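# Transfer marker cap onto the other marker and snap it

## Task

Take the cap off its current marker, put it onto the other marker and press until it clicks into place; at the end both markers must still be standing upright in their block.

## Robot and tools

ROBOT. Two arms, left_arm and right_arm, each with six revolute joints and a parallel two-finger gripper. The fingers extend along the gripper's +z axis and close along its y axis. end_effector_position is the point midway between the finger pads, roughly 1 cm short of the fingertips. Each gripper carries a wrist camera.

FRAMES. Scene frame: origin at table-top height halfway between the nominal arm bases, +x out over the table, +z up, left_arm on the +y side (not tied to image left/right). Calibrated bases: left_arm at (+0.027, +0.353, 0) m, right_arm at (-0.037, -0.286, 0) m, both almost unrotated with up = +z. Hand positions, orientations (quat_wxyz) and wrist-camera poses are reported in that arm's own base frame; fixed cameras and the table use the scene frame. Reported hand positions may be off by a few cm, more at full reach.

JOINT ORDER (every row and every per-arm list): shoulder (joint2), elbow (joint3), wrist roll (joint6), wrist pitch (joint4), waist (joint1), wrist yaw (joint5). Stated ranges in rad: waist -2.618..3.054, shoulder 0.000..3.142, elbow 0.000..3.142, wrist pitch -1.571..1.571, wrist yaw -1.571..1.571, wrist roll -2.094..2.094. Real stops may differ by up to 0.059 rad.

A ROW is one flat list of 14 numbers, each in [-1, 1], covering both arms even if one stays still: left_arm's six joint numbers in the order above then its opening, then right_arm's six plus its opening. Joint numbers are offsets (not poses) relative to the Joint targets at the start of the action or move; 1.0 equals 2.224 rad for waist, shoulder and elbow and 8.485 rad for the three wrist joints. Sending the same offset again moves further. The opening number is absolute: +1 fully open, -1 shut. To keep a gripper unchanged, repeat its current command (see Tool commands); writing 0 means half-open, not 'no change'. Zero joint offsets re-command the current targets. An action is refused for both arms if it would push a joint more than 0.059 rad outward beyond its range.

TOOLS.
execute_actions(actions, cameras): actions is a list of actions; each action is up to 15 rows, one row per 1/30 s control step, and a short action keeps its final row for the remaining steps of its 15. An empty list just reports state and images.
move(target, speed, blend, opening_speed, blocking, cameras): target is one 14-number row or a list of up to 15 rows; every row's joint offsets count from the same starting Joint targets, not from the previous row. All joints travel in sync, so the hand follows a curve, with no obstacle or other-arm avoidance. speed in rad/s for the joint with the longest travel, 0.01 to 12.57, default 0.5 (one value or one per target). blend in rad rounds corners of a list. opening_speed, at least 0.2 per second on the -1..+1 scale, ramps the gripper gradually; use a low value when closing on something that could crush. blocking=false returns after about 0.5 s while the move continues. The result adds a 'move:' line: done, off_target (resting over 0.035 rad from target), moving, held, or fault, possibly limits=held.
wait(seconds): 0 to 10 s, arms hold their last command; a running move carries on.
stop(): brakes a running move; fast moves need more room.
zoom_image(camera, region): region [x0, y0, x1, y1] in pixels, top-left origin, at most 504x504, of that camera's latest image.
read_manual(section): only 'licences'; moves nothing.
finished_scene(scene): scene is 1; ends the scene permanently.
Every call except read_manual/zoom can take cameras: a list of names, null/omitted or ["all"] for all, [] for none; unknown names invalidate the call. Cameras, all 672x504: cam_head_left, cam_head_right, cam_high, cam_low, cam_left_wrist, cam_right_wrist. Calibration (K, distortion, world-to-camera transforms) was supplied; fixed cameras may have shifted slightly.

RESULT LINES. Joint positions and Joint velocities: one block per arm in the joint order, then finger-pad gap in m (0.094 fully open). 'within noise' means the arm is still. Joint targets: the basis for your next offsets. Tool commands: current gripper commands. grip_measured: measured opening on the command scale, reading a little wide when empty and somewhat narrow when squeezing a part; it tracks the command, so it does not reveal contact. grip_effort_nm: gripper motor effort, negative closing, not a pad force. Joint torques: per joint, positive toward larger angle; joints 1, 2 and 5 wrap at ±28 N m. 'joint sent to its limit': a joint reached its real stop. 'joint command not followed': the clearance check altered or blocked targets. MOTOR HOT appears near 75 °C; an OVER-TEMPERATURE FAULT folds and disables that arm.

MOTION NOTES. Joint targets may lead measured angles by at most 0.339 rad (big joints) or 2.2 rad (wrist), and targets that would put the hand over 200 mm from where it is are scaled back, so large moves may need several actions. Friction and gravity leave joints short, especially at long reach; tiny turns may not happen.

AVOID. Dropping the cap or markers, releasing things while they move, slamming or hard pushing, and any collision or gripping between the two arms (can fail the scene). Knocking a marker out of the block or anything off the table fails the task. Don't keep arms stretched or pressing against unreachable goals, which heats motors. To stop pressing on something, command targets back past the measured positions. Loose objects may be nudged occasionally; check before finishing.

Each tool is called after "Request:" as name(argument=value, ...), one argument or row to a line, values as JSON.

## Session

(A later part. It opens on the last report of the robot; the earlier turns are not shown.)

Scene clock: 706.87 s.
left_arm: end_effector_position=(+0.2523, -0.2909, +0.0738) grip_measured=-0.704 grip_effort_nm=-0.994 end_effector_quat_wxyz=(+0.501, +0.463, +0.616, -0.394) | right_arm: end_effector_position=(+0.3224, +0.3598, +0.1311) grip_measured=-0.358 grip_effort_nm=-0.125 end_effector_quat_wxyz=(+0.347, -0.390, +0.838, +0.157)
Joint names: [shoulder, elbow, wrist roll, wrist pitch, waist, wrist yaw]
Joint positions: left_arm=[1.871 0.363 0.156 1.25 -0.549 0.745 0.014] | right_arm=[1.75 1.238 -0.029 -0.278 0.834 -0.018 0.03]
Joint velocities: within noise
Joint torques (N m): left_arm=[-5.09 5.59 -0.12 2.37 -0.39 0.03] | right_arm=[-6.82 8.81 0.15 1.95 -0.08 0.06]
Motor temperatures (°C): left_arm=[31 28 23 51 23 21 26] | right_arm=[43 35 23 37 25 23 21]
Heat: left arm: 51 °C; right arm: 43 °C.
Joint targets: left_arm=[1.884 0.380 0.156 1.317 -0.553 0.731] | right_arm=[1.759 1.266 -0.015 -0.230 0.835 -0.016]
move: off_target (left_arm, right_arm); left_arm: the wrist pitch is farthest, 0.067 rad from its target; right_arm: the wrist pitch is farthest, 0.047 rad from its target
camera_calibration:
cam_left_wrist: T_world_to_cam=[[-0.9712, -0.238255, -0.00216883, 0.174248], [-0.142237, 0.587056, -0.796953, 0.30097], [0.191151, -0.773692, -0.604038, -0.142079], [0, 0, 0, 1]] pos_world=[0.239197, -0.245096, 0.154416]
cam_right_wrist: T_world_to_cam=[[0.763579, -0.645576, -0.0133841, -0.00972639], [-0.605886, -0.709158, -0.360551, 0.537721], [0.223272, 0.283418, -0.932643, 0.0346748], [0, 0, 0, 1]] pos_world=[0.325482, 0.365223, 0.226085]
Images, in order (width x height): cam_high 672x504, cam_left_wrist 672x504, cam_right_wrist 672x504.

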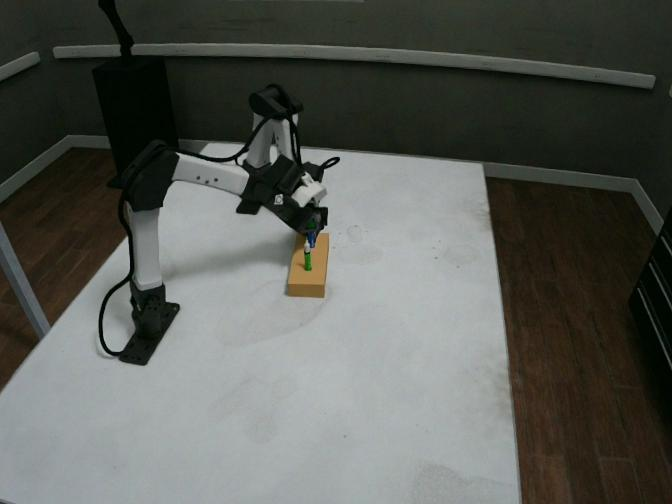

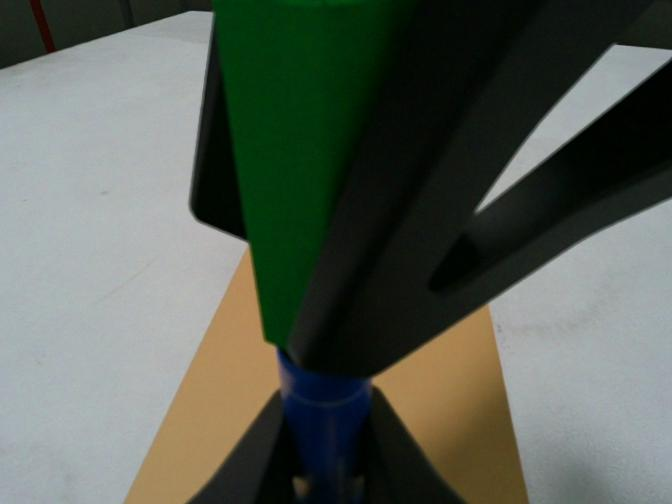

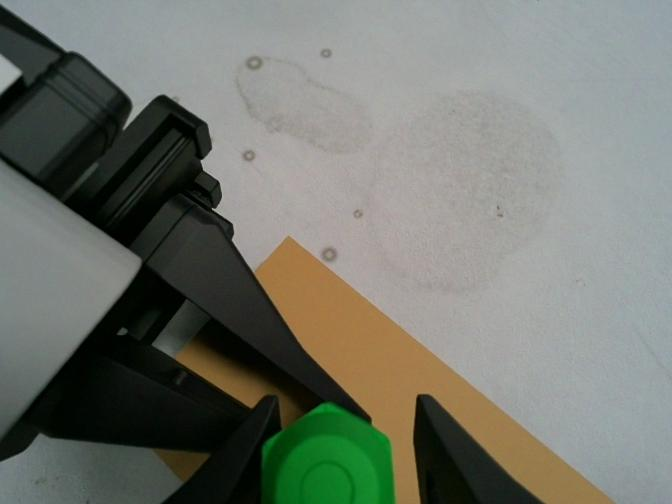

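Request:
move(
  target=[0,0,0,0,0,0,-0.8, 0,0,0,0,0.0040,0,-0.36],
  speed=0.2,
  cameras=["cam_left_wrist","cam_right_wrist"],
)

Scene clock: 726.27 s.
left_arm: end_effector_position=(+0.2523, -0.2909, +0.0738) grip_measured=-0.704 grip_effort_nm=-0.989 end_effector_quat_wxyz=(+0.501, +0.463, +0.616, -0.394) | right_arm: end_effector_position=(+0.3213, +0.3608, +0.1311) grip_measured=-0.358 grip_effort_nm=-0.110 end_effector_quat_wxyz=(+0.347, -0.391, +0.838, +0.157)
Joint names: [shoulder, elbow, wrist roll, wrist pitch, waist, wrist yaw]
Joint positions: left_arm=[1.871 0.363 0.156 1.25 -0.549 0.745 0.014] | right_arm=[1.75 1.238 -0.029 -0.278 0.837 -0.018 0.03]
Joint velocities: within noise
Joint torques (N m): left_arm=[-5.18 5.56 -0.12 2.34 -0.44 0] | right_arm=[-6.82 8.87 0.15 1.96 0.46 0.06]
Motor temperatures (°C): left_arm=[31 28 23 52 23 21 27] | right_arm=[39 38 23 38 25 23 21]
Heat: left arm: 52 °C; right arm: 39 °C.
Joint targets: left_arm=[1.884 0.380 0.156 1.317 -0.553 0.731] | right_arm=[1.759 1.266 -0.015 -0.230 0.843 -0.016]
move: off_target (left_arm, right_arm); left_arm: the wrist pitch is farthest, 0.067 rad from its target; right_arm: the wrist pitch is farthest, 0.048 rad from its target
camera_calibration:
cam_left_wrist: T_world_to_cam=[[-0.9712, -0.238255, -0.00216883, 0.174248], [-0.142237, 0.587056, -0.796953, 0.30097], [0.191151, -0.773692, -0.604038, -0.142079], [0, 0, 0, 1]] pos_world=[0.239197, -0.245096, 0.154416]
cam_right_wrist: T_world_to_cam=[[0.765573, -0.64321, -0.0133486, -0.00976355], [-0.603671, -0.711029, -0.360581, 0.537739], [0.222438, 0.284109, -0.932632, 0.0346512], [0, 0, 0, 1]] pos_world=[0.324384, 0.366223, 0.226085]
Images, in order (width x height): cam_left_wrist 672x504, cam_right_wrist 672x504.

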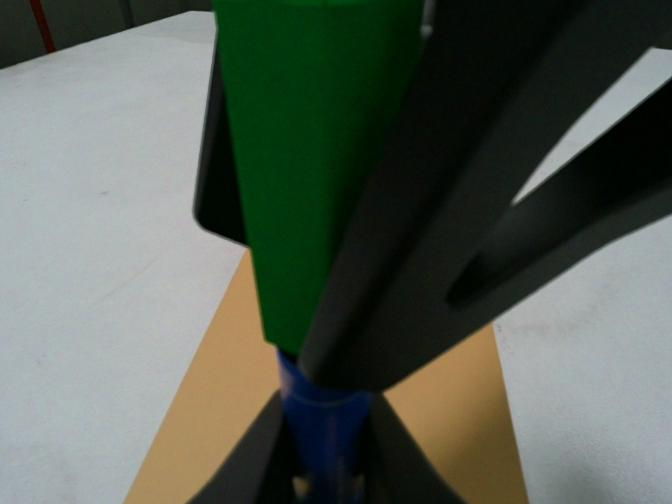

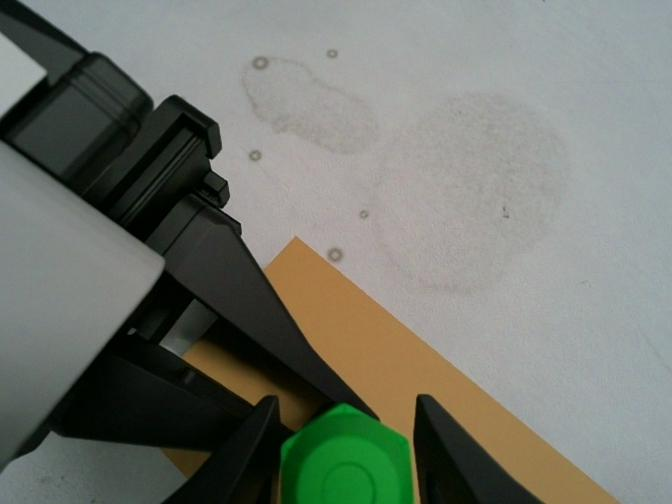

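Request:
move(
  target=[0,0,0,0,0,0,-0.8, 0,0,0,0,0,0,-0.8],
  opening_speed=0.6,
  cameras=["cam_left_wrist","cam_right_wrist"],
)

Scene clock: 733.37 s.
left_arm: end_effector_position=(+0.2523, -0.2909, +0.0738) grip_measured=-0.704 grip_effort_nm=-0.999 end_effector_quat_wxyz=(+0.501, +0.463, +0.616, -0.394) | right_arm: end_effector_position=(+0.3213, +0.3607, +0.1311) grip_measured=-0.639 grip_effort_nm=-1.048 end_effector_quat_wxyz=(+0.347, -0.390, +0.838, +0.157)
Joint names: [shoulder, elbow, wrist roll, wrist pitch, waist, wrist yaw]
Joint positions: left_arm=[1.871 0.363 0.156 1.25 -0.549 0.745 0.014] | right_arm=[1.75 1.238 -0.028 -0.278 0.837 -0.016 0.017]
Joint velocities: within noise
Joint torques (N m): left_arm=[-5.18 5.52 -0.14 2.33 -0.44 -0.01] | right_arm=[-6.76 8.84 0.14 1.96 0.42 0.04]
Motor temperatures (°C): left_arm=[31 28 23 52 23 21 27] | right_arm=[39 39 23 38 25 23 21]
Heat: left arm: 52 °C; right arm: 39 °C.
Joint targets: left_arm=[1.884 0.380 0.156 1.317 -0.553 0.731] | right_arm=[1.759 1.266 -0.015 -0.230 0.844 -0.016]
move: off_target (left_arm, right_arm); left_arm: the wrist pitch is farthest, 0.067 rad from its target; right_arm: the wrist pitch is farthest, 0.048 rad from its target
camera_calibration:
cam_left_wrist: T_world_to_cam=[[-0.9712, -0.238255, -0.00216883, 0.174248], [-0.142237, 0.587056, -0.796953, 0.30097], [0.191151, -0.773692, -0.604038, -0.142079], [0, 0, 0, 1]] pos_world=[0.239197, -0.245096, 0.154416]
cam_right_wrist: T_world_to_cam=[[0.764402, -0.644602, -0.0133531, -0.00893676], [-0.604963, -0.709927, -0.360588, 0.537684], [0.222956, 0.283712, -0.93263, 0.034657], [0, 0, 0, 1]] pos_world=[0.324383, 0.366123, 0.226085]
Images, in order (width x height): cam_left_wrist 672x504, cam_right_wrist 672x504.

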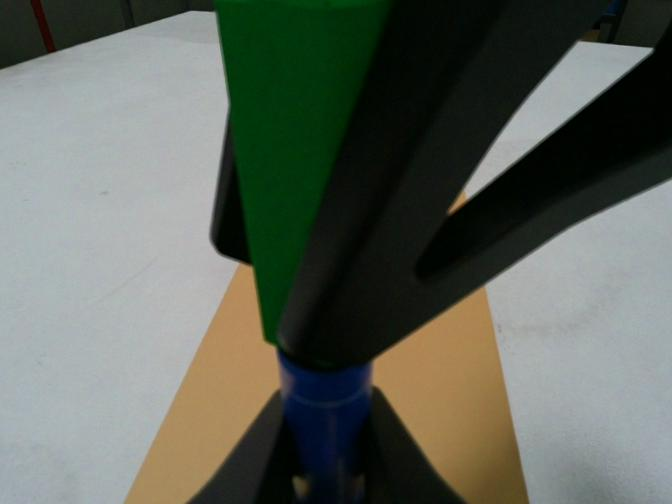

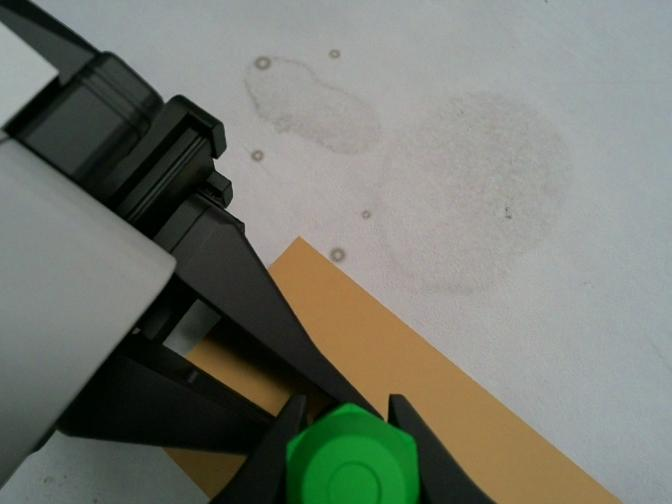

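Request:
move(
  target=[0,0,0,0,0,0,-0.8, -0.0079,0.0273,0,-0.00924,0,0,-0.8],
  speed=0.1,
  cameras=["cam_left_wrist","cam_right_wrist"],
)

Scene clock: 750.07 s.
left_arm: end_effector_position=(+0.2545, -0.2915, +0.0806) grip_measured=-0.704 grip_effort_nm=-0.994 end_effector_quat_wxyz=(+0.514, +0.461, +0.608, -0.393) | right_arm: end_effector_position=(+0.3225, +0.3620, +0.1399) grip_measured=-0.639 grip_effort_nm=-1.053 end_effector_quat_wxyz=(+0.345, -0.391, +0.839, +0.156)
Joint names: [shoulder, elbow, wrist roll, wrist pitch, waist, wrist yaw]
Joint positions: left_arm=[1.871 0.363 0.148 1.285 -0.549 0.74 0.014] | right_arm=[1.75 1.277 -0.028 -0.321 0.837 -0.016 0.017]
Joint velocities: within noise
Joint torques (N m): left_arm=[-5.14 5.35 -0.04 1.99 -0.34 0.03] | right_arm=[-8.23 10.63 0.13 1.58 0.42 0.03]
Motor temperatures (°C): left_arm=[31 29 23 52 23 21 27] | right_arm=[38 40 23 39 25 23 22]
Heat: left arm: 52 °C; right arm: 40 °C.
Joint targets: left_arm=[1.884 0.380 0.156 1.317 -0.553 0.731] | right_arm=[1.741 1.327 -0.015 -0.308 0.844 -0.016]
move: off_target (right_arm); right_arm: the elbow is farthest, 0.050 rad from its target
camera_calibration:
cam_left_wrist: T_world_to_cam=[[-0.969545, -0.244082, -0.0201662, 0.175509], [-0.126785, 0.570651, -0.811346, 0.299539], [0.209543, -0.78408, -0.584218, -0.148212], [0, 0, 0, 1]] pos_world=[0.239197, -0.244304, 0.159981]
cam_right_wrist: T_world_to_cam=[[0.764419, -0.644578, -0.0135167, -0.0089118], [-0.605888, -0.711055, -0.356792, 0.542688], [0.220369, 0.280929, -0.934086, 0.0441927], [0, 0, 0, 1]] pos_world=[0.325882, 0.367721, 0.234786]
Images, in order (width x height): cam_left_wrist 672x504, cam_right_wrist 672x504.

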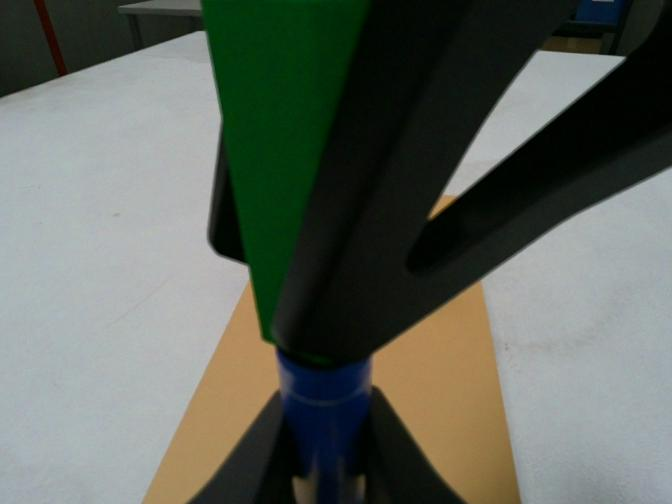

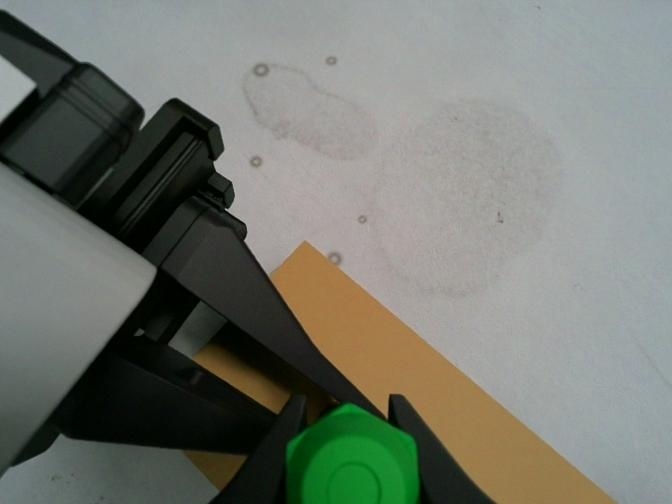

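Request:
move(
  target=[0.0207,-0.0162,0,-0.0283,0,0,-0.8, 0,0,0,0,0,0,-0.8],
  speed=0.2,
  cameras=["cam_left_wrist"],
)

Scene clock: 792.03 s.
left_arm: end_effector_position=(+0.2510, -0.2912, +0.0708) grip_measured=-0.704 grip_effort_nm=-0.989 end_effector_quat_wxyz=(+0.496, +0.462, +0.618, -0.398) | right_arm: end_effector_position=(+0.3208, +0.3602, +0.1332) grip_measured=-0.639 grip_effort_nm=-1.053 end_effector_quat_wxyz=(+0.335, -0.392, +0.843, +0.152)
Joint names: [shoulder, elbow, wrist roll, wrist pitch, waist, wrist yaw]
Joint positions: left_arm=[1.885 0.363 0.148 1.259 -0.549 0.752 0.014] | right_arm=[1.758 1.277 -0.028 -0.336 0.837 -0.016 0.017]
Joint velocities: within noise
Joint torques (N m): left_arm=[-2.61 1.98 0 0.14 -0.49 0.03] | right_arm=[-8.96 10.61 0.14 1.68 0.47 0.03]
Motor temperatures (°C): left_arm=[31 28 23 48 23 21 27] | right_arm=[40 45 23 39 25 23 23]
Heat: left arm: 48 °C; right arm: 45 °C.
Joint targets: left_arm=[1.929 0.344 0.156 1.077 -0.553 0.731] | right_arm=[1.741 1.326 -0.015 -0.308 0.844 -0.016]
move: off_target (left_arm, right_arm); left_arm: the wrist pitch is farthest, 0.182 rad from its target; right_arm: the elbow is farthest, 0.050 rad from its target
camera_calibration:
cam_left_wrist: T_world_to_cam=[[-0.972555, -0.232435, 0.0105144, 0.174028], [-0.14895, 0.587249, -0.795583, 0.300227], [0.178747, -0.775315, -0.605753, -0.141147], [0, 0, 0, 1]] pos_world=[0.2392, -0.245291, 0.151525]
Images, in order (width x height): cam_left_wrist 672x504.

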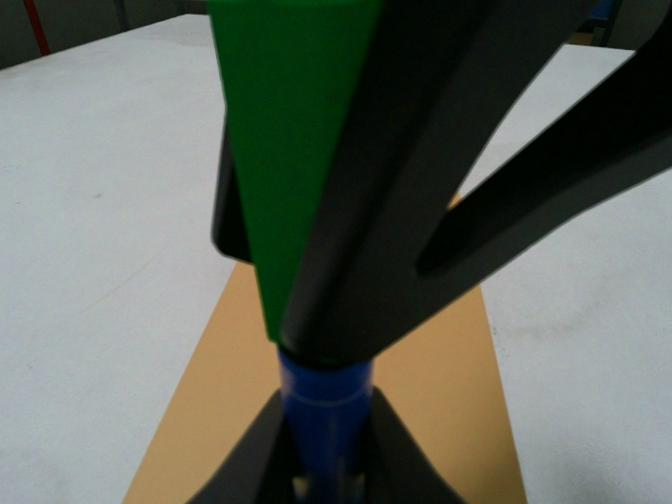

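Request:
move(
  target=[0,0,0,0,0,0,-0.8, -0.0077,0.0628,0,0,0,0,-0.8],
  speed=0.1,
  cameras=["cam_left_wrist"],
)

Scene clock: 800.03 s.
left_arm: end_effector_position=(+0.2552, -0.2896, +0.0708) grip_measured=-0.704 grip_effort_nm=-0.989 end_effector_quat_wxyz=(+0.500, +0.457, +0.622, -0.393) | right_arm: end_effector_position=(+0.3414, +0.3822, +0.2116) grip_measured=-0.639 grip_effort_nm=-1.053 end_effector_quat_wxyz=(+0.407, -0.378, +0.811, +0.181)
Joint names: [shoulder, elbow, wrist roll, wrist pitch, waist, wrist yaw]
Joint positions: left_arm=[1.886 0.365 0.146 1.259 -0.544 0.74 0.014] | right_arm=[1.74 1.444 -0.028 -0.351 0.837 -0.013 0.017]
Joint velocities: within noise
Joint torques (N m): left_arm=[-2.67 1.72 0.06 0.13 -0.83 0.05] | right_arm=[-9.05 8.59 0.13 2.08 0.38 -0.01]
Motor temperatures (°C): left_arm=[30 28 23 45 23 21 27] | right_arm=[43 46 23 40 25 23 23]
Heat: left arm: 45 °C; right arm: 46 °C.
Joint targets: left_arm=[1.929 0.344 0.156 1.077 -0.553 0.731] | right_arm=[1.724 1.466 -0.015 -0.308 0.844 -0.016]
move: off_target (left_arm, right_arm); left_arm: the wrist pitch is farthest, 0.182 rad from its target; right_arm: the wrist pitch is farthest, 0.043 rad from its target
camera_calibration:
cam_left_wrist: T_world_to_cam=[[-0.968361, -0.249402, 0.0086949, 0.172544], [-0.158015, 0.585818, -0.794889, 0.301689], [0.193154, -0.771113, -0.606693, -0.143044], [0, 0, 0, 1]] pos_world=[0.242386, -0.244005, 0.151525]
Images, in order (width x height): cam_left_wrist 672x504.

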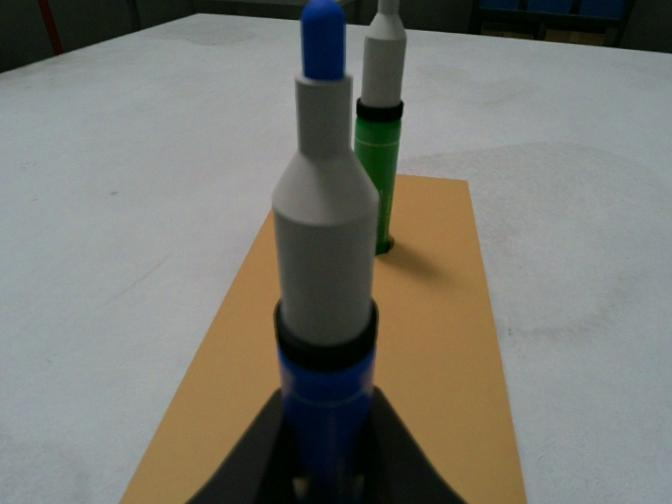

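Request:
zoom_image(
  camera="cam_left_wrist",
  region=[220, 0, 460, 504],
)

Request:
execute_actions(
  actions=[],
  cameras=["cam_right_wrist","cam_high","cam_head_left","cam_head_right","cam_low"],
)

Scaled by 1.000.

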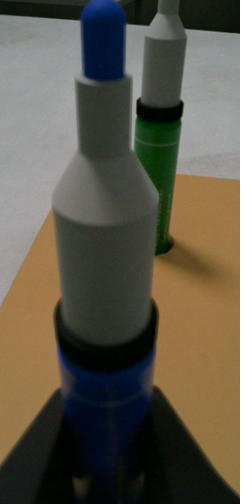

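Scene clock: 808.47 s.
left_arm: end_effector_position=(+0.2552, -0.2896, +0.0708) grip_measured=-0.704 grip_effort_nm=-0.989 end_effector_quat_wxyz=(+0.500, +0.457, +0.622, -0.393) | right_arm: end_effector_position=(+0.3414, +0.3822, +0.2116) grip_measured=-0.639 grip_effort_nm=-1.053 end_effector_quat_wxyz=(+0.407, -0.378, +0.811, +0.181)
Joint names: [shoulder, elbow, wrist roll, wrist pitch, waist, wrist yaw]
Joint positions: left_arm=[1.886 0.365 0.146 1.259 -0.544 0.74 0.014] | right_arm=[1.74 1.444 -0.028 -0.351 0.837 -0.013 0.017]
Joint velocities: within noise
Joint torques (N m): left_arm=[-2.62 1.73 0.01 0.11 -0.84 0.07] | right_arm=[-8.99 8.68 0.13 2.04 0.36 -0.01]
Motor temperatures (°C): left_arm=[30 27 23 44 23 21 27] | right_arm=[44 45 23 42 25 23 23]
Heat: left arm: 44 °C; right arm: 45 °C.
Joint targets: left_arm=[1.929 0.344 0.156 1.077 -0.553 0.731] | right_arm=[1.724 1.466 -0.015 -0.308 0.844 -0.016]
Tool commands: left_gripper/opening=-0.8 right_gripper/opening=-0.8
camera_calibration:
cam_right_wrist: T_world_to_cam=[[0.763914, -0.645283, -0.0067115, -0.0103351], [-0.565219, -0.664039, -0.489469, 0.590393], [0.31139, 0.377706, -0.871995, 0.0201117], [0, 0, 0, 1]] pos_world=[0.335334, 0.377778, 0.306447]
Images, in order (width x height): cam_head_left 672x504, cam_head_right 672x504, cam_high 672x504, cam_low 672x504, cam_right_wrist 672x504.

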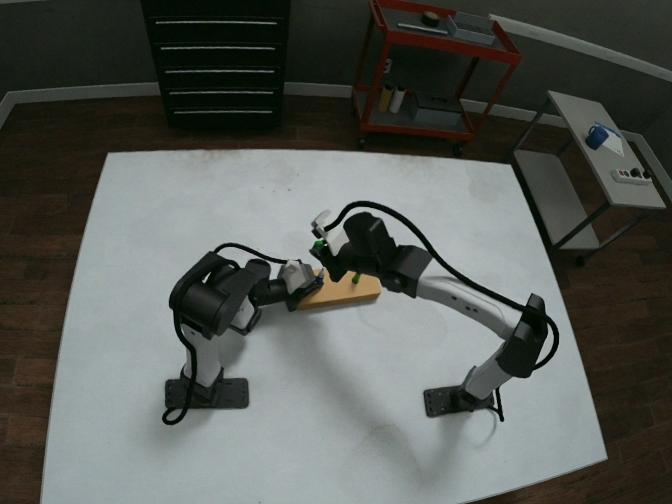

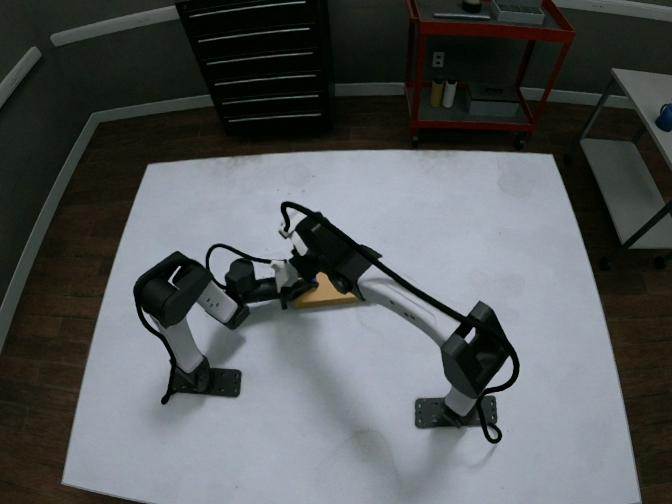

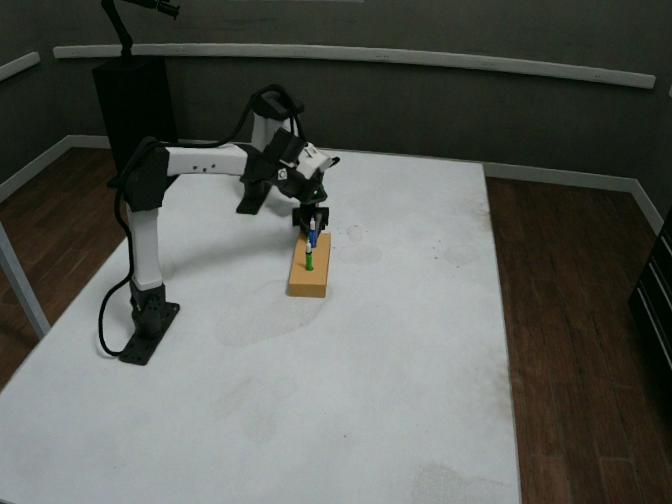

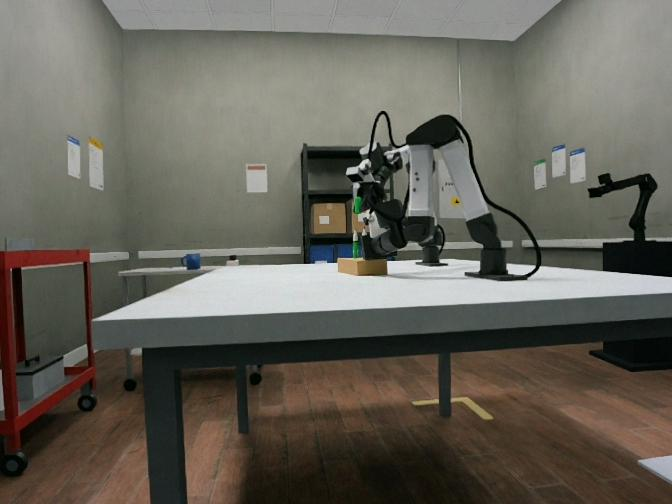

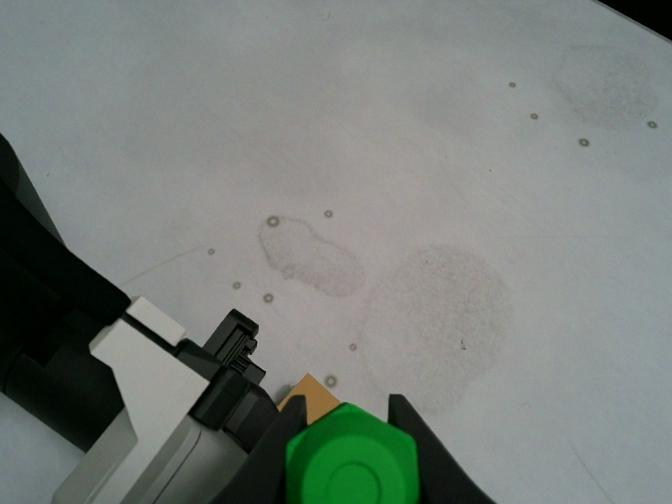

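Request:
move(
  target=[-0.0202,0.0162,0,0.0283,0,0,-0.8, -0.1875,-0.1686,0,-0.0315,-0.0886,0,-0.8],
  speed=0.35,
  cameras=["cam_left_wrist","cam_right_wrist","cam_high"],
)

Scene clock: 851.73 s.
left_arm: end_effector_position=(+0.2562, -0.2903, +0.0736) grip_measured=-0.704 grip_effort_nm=-0.994 end_effector_quat_wxyz=(+0.504, +0.456, +0.618, -0.394) | right_arm: end_effector_position=(+0.3059, +0.2359, +0.2086) grip_measured=-0.639 grip_effort_nm=-1.057 end_effector_quat_wxyz=(+0.377, -0.308, +0.864, +0.128)
Joint names: [shoulder, elbow, wrist roll, wrist pitch, waist, wrist yaw]
Joint positions: left_arm=[1.886 0.367 0.142 1.271 -0.544 0.739 0.014] | right_arm=[1.32 1.108 -0.028 -0.54 0.651 -0.013 0.017]
Joint velocities: within noise
Joint torques (N m): left_arm=[-6.31 5.07 0.02 2.15 -0.81 0.02] | right_arm=[-5.37 5.53 0.14 1.17 -0.58 -0.01]
Motor temperatures (°C): left_arm=[29 26 23 40 23 21 27] | right_arm=[47 42 23 46 25 23 24]
Heat: left arm: 40 °C; right arm: 47 °C.
Joint targets: left_arm=[1.884 0.380 0.156 1.317 -0.553 0.731] | right_arm=[1.307 1.091 -0.015 -0.576 0.646 -0.016]
move: off_target (left_arm); left_arm: the wrist pitch is farthest, 0.046 rad from its target
camera_calibration:
cam_left_wrist: T_world_to_cam=[[-0.968003, -0.250921, 0.00303323, 0.173203], [-0.152591, 0.578986, -0.800932, 0.30164], [0.199214, -0.775767, -0.598748, -0.145562], [0, 0, 0, 1]] pos_world=[0.242686, -0.244108, 0.153912]
cam_right_wrist: T_world_to_cam=[[0.630559, -0.776076, -0.0100021, -0.00521597], [-0.715276, -0.57606, -0.395646, 0.477184], [0.30129, 0.256633, -0.918348, 0.125259], [0, 0, 0, 1]] pos_world=[0.306868, 0.238693, 0.303775]
Images, in order (width x height): cam_high 672x504, cam_left_wrist 672x504, cam_right_wrist 672x504.

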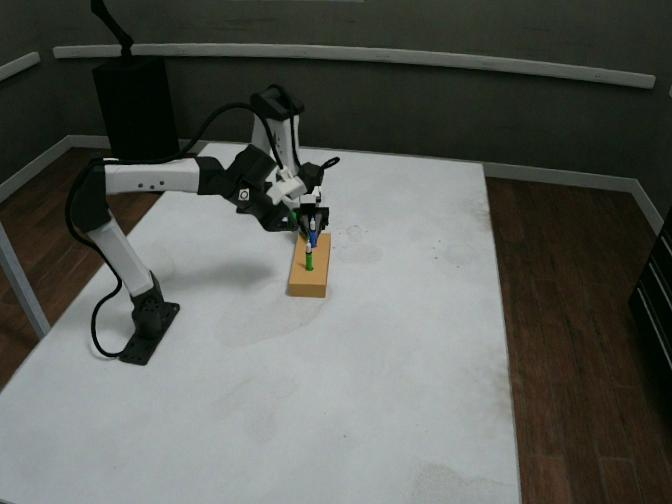

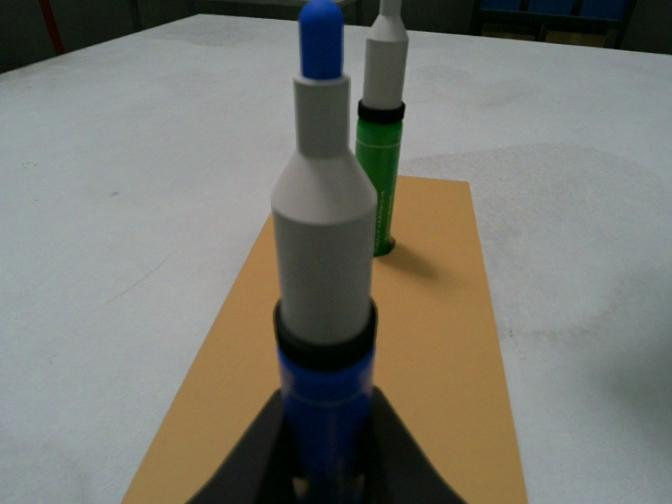

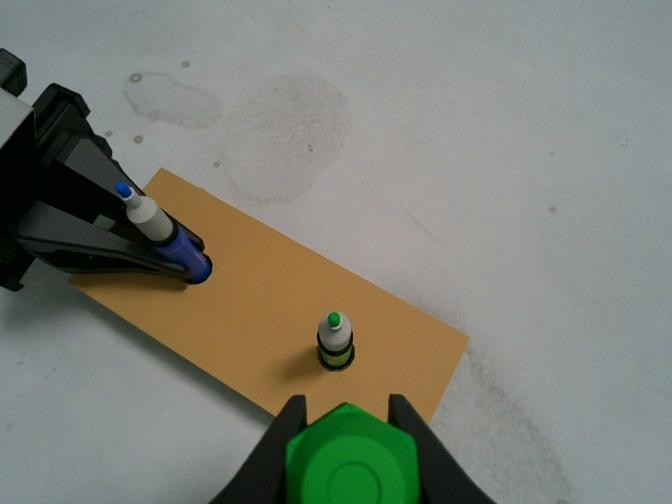

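Request:
zoom_image(
  camera="cam_right_wrist",
  region=[270, 290, 430, 504],
)

Request:
zoom_image(
  camera="cam_left_wrist",
  region=[320, 0, 440, 280],
)

Scaled by 2.355 from the camera's 672x504 image, which has a finer 960x720 frame.

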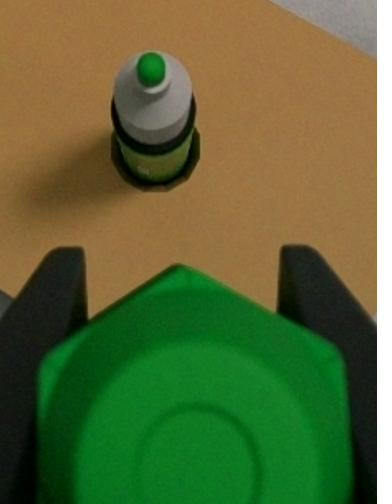

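Scaled by 1.800 from the camera's 672x504 image, which has a finer 960x720 frame.

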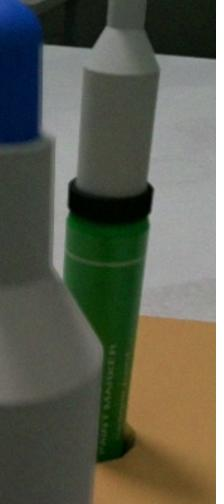

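Request:
move(
  target=[0,0,0,0,0,0,-0.8, 0.1012,0.0728,0,0.0152,0.0103,0,-0.8],
  speed=0.25,
)

Scene clock: 924.57 s.
left_arm: end_effector_position=(+0.2562, -0.2903, +0.0736) grip_measured=-0.704 grip_effort_nm=-0.989 end_effector_quat_wxyz=(+0.504, +0.456, +0.618, -0.394) | right_arm: end_effector_position=(+0.3387, +0.2674, +0.1866) grip_measured=-0.639 grip_effort_nm=-1.053 end_effector_quat_wxyz=(+0.358, -0.316, +0.870, +0.124)
Joint names: [shoulder, elbow, wrist roll, wrist pitch, waist, wrist yaw]
Joint positions: left_arm=[1.886 0.367 0.142 1.271 -0.544 0.739 0.014] | right_arm=[1.523 1.223 -0.028 -0.494 0.663 -0.013 0.017]
Joint velocities: within noise
Joint torques (N m): left_arm=[-6.38 5.09 0.03 2.11 -0.81 0.05] | right_arm=[-5.14 9.25 0.15 1.91 0.4 0.01]
Motor temperatures (°C): left_arm=[34 28 23 46 23 21 28] | right_arm=[40 38 23 40 25 22 25]
Heat: left arm: 46 °C; right arm: 40 °C.
Joint targets: left_arm=[1.884 0.380 0.156 1.317 -0.553 0.731] | right_arm=[1.532 1.253 -0.015 -0.447 0.669 -0.016]
move: off_target (left_arm, right_arm); left_arm: the wrist pitch is farthest, 0.046 rad from its target; right_arm: the wrist pitch is farthest, 0.047 rad from its target
camera_calibration:
cam_left_wrist: T_world_to_cam=[[-0.968003, -0.250921, 0.00303323, 0.173203], [-0.152591, 0.578986, -0.800932, 0.30164], [0.199214, -0.775767, -0.598748, -0.145562], [0, 0, 0, 1]] pos_world=[0.242686, -0.244108, 0.153912]
cam_right_wrist: T_world_to_cam=[[0.639343, -0.768838, -0.0113452, -0.00642669], [-0.721133, -0.594422, -0.35585, 0.509574], [0.266847, 0.235692, -0.934474, 0.107257], [0, 0, 0, 1]] pos_world=[0.342959, 0.272681, 0.281488]

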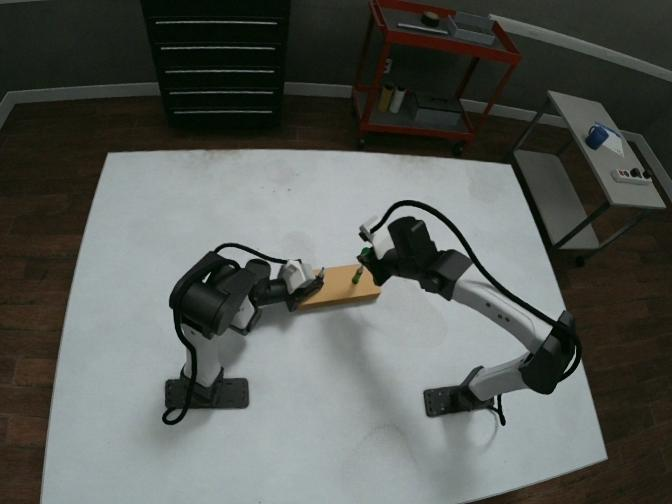

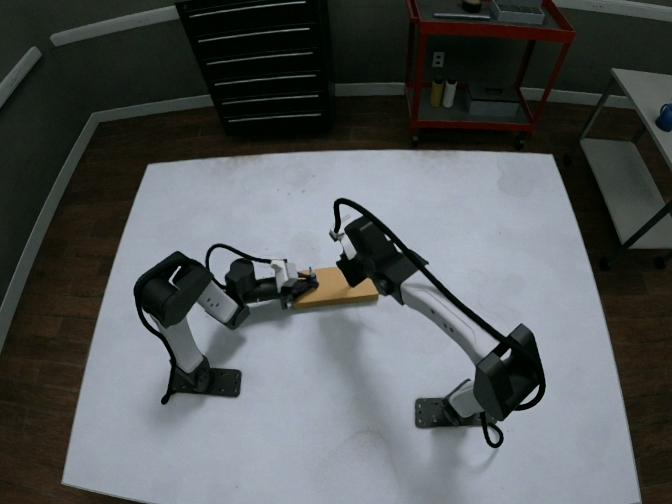

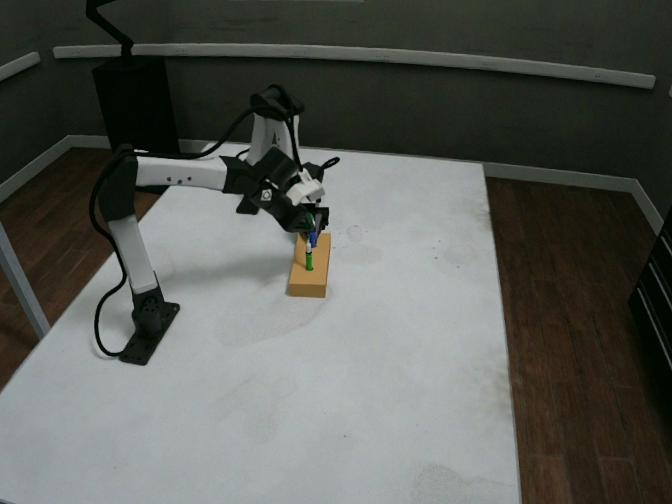

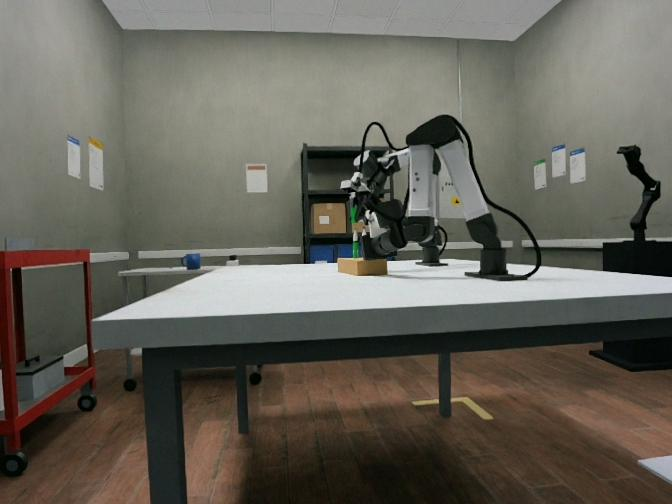

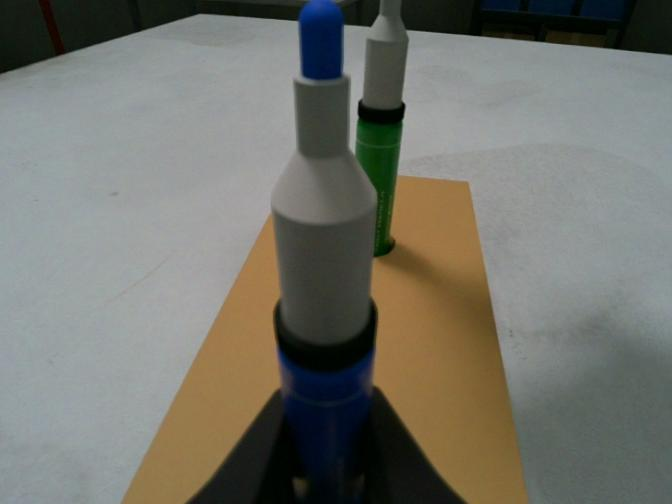

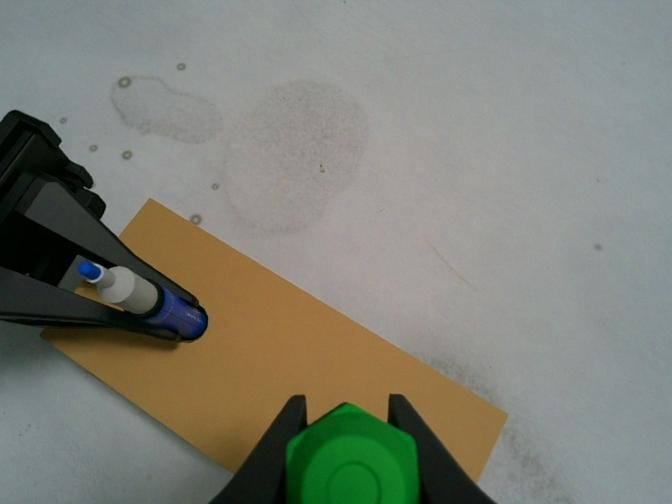

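Request:
zoom_image(
  camera="cam_head_left",
  region=[310, 230, 410, 305],
)

Request:
zoom_image(
  camera="cam_low",
  region=[325, 170, 425, 290],
)

Request:
zoom_image(
  camera="cam_high",
  region=[270, 170, 360, 290],
)

Request:
zoom_image(
  camera="cam_head_right",
  region=[310, 230, 410, 305],
)

Scaled by 5.040 from the camera's 672x504 image, which has a finer 960x720 frame.

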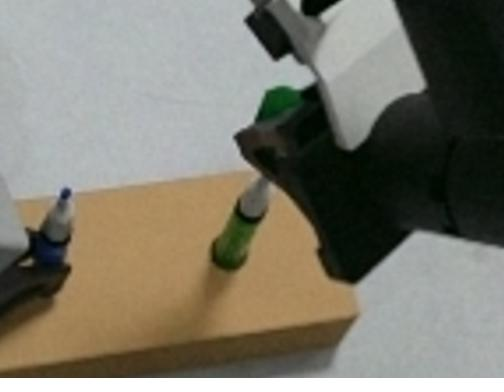

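Scaled by 4.200 from the camera's 672x504 image, which has a finer 960x720 frame.

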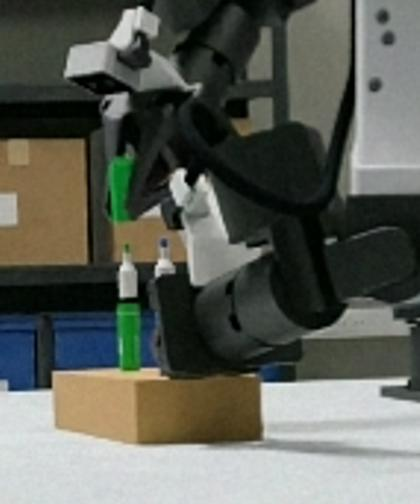

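Scaled by 4.200 from the camera's 672x504 image, which has a finer 960x720 frame.

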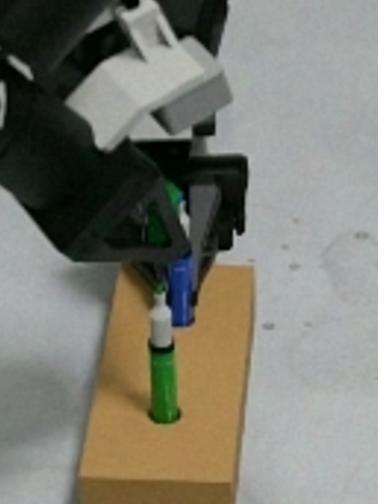

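Scaled by 5.040 from the camera's 672x504 image, which has a finer 960x720 frame.

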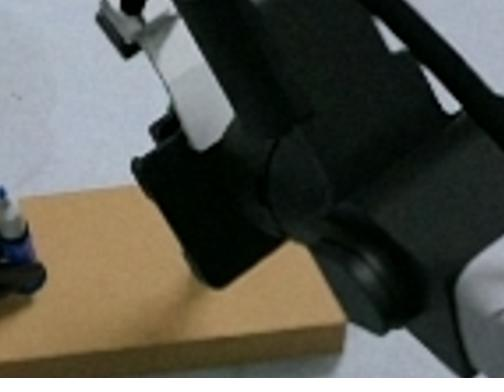

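Request:
zoom_image(
  camera="cam_low",
  region=[340, 195, 380, 265],
)

Request:
zoom_image(
  camera="cam_head_left",
  region=[340, 235, 390, 290],
)

Request:
zoom_image(
  camera="cam_high",
  region=[290, 205, 330, 275],
)

Scaled by 7.200 from the camera's 672x504 image, which has a finer 960x720 frame.

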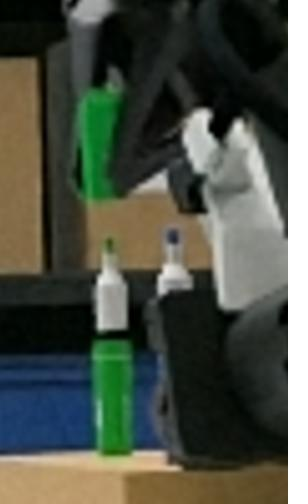

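Scaled by 9.164 from the camera's 672x504 image, which has a finer 960x720 frame.

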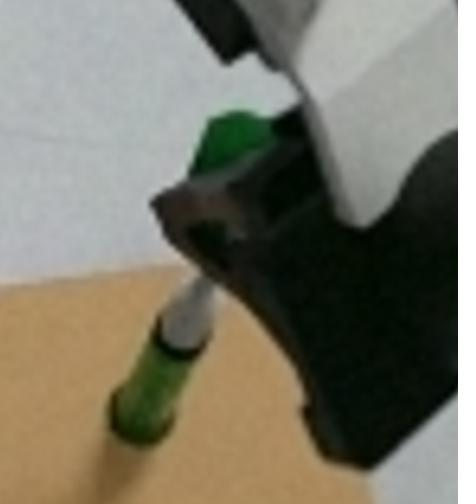

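Scaled by 7.200 from the camera's 672x504 image, which has a finer 960x720 frame.

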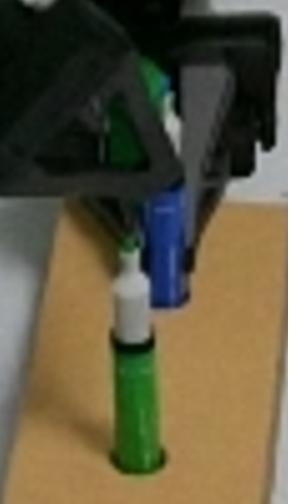

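Request:
zoom_image(
  camera="cam_high",
  region=[298, 205, 322, 245],
)

Request:
zoom_image(
  camera="cam_low",
  region=[344, 200, 368, 240],
)

Scaled by 12.600 from the camera's 672x504 image, which has a finer 960x720 frame.

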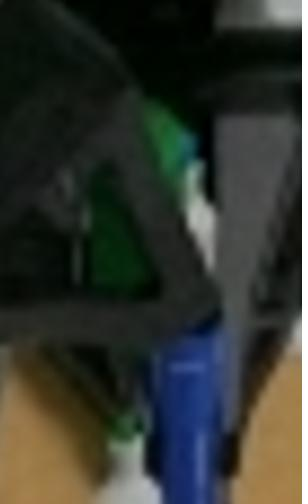

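Scaled by 12.600 from the camera's 672x504 image, which has a finer 960x720 frame.

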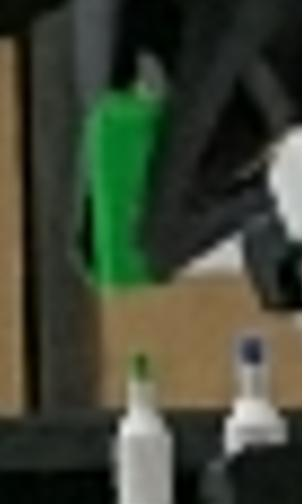

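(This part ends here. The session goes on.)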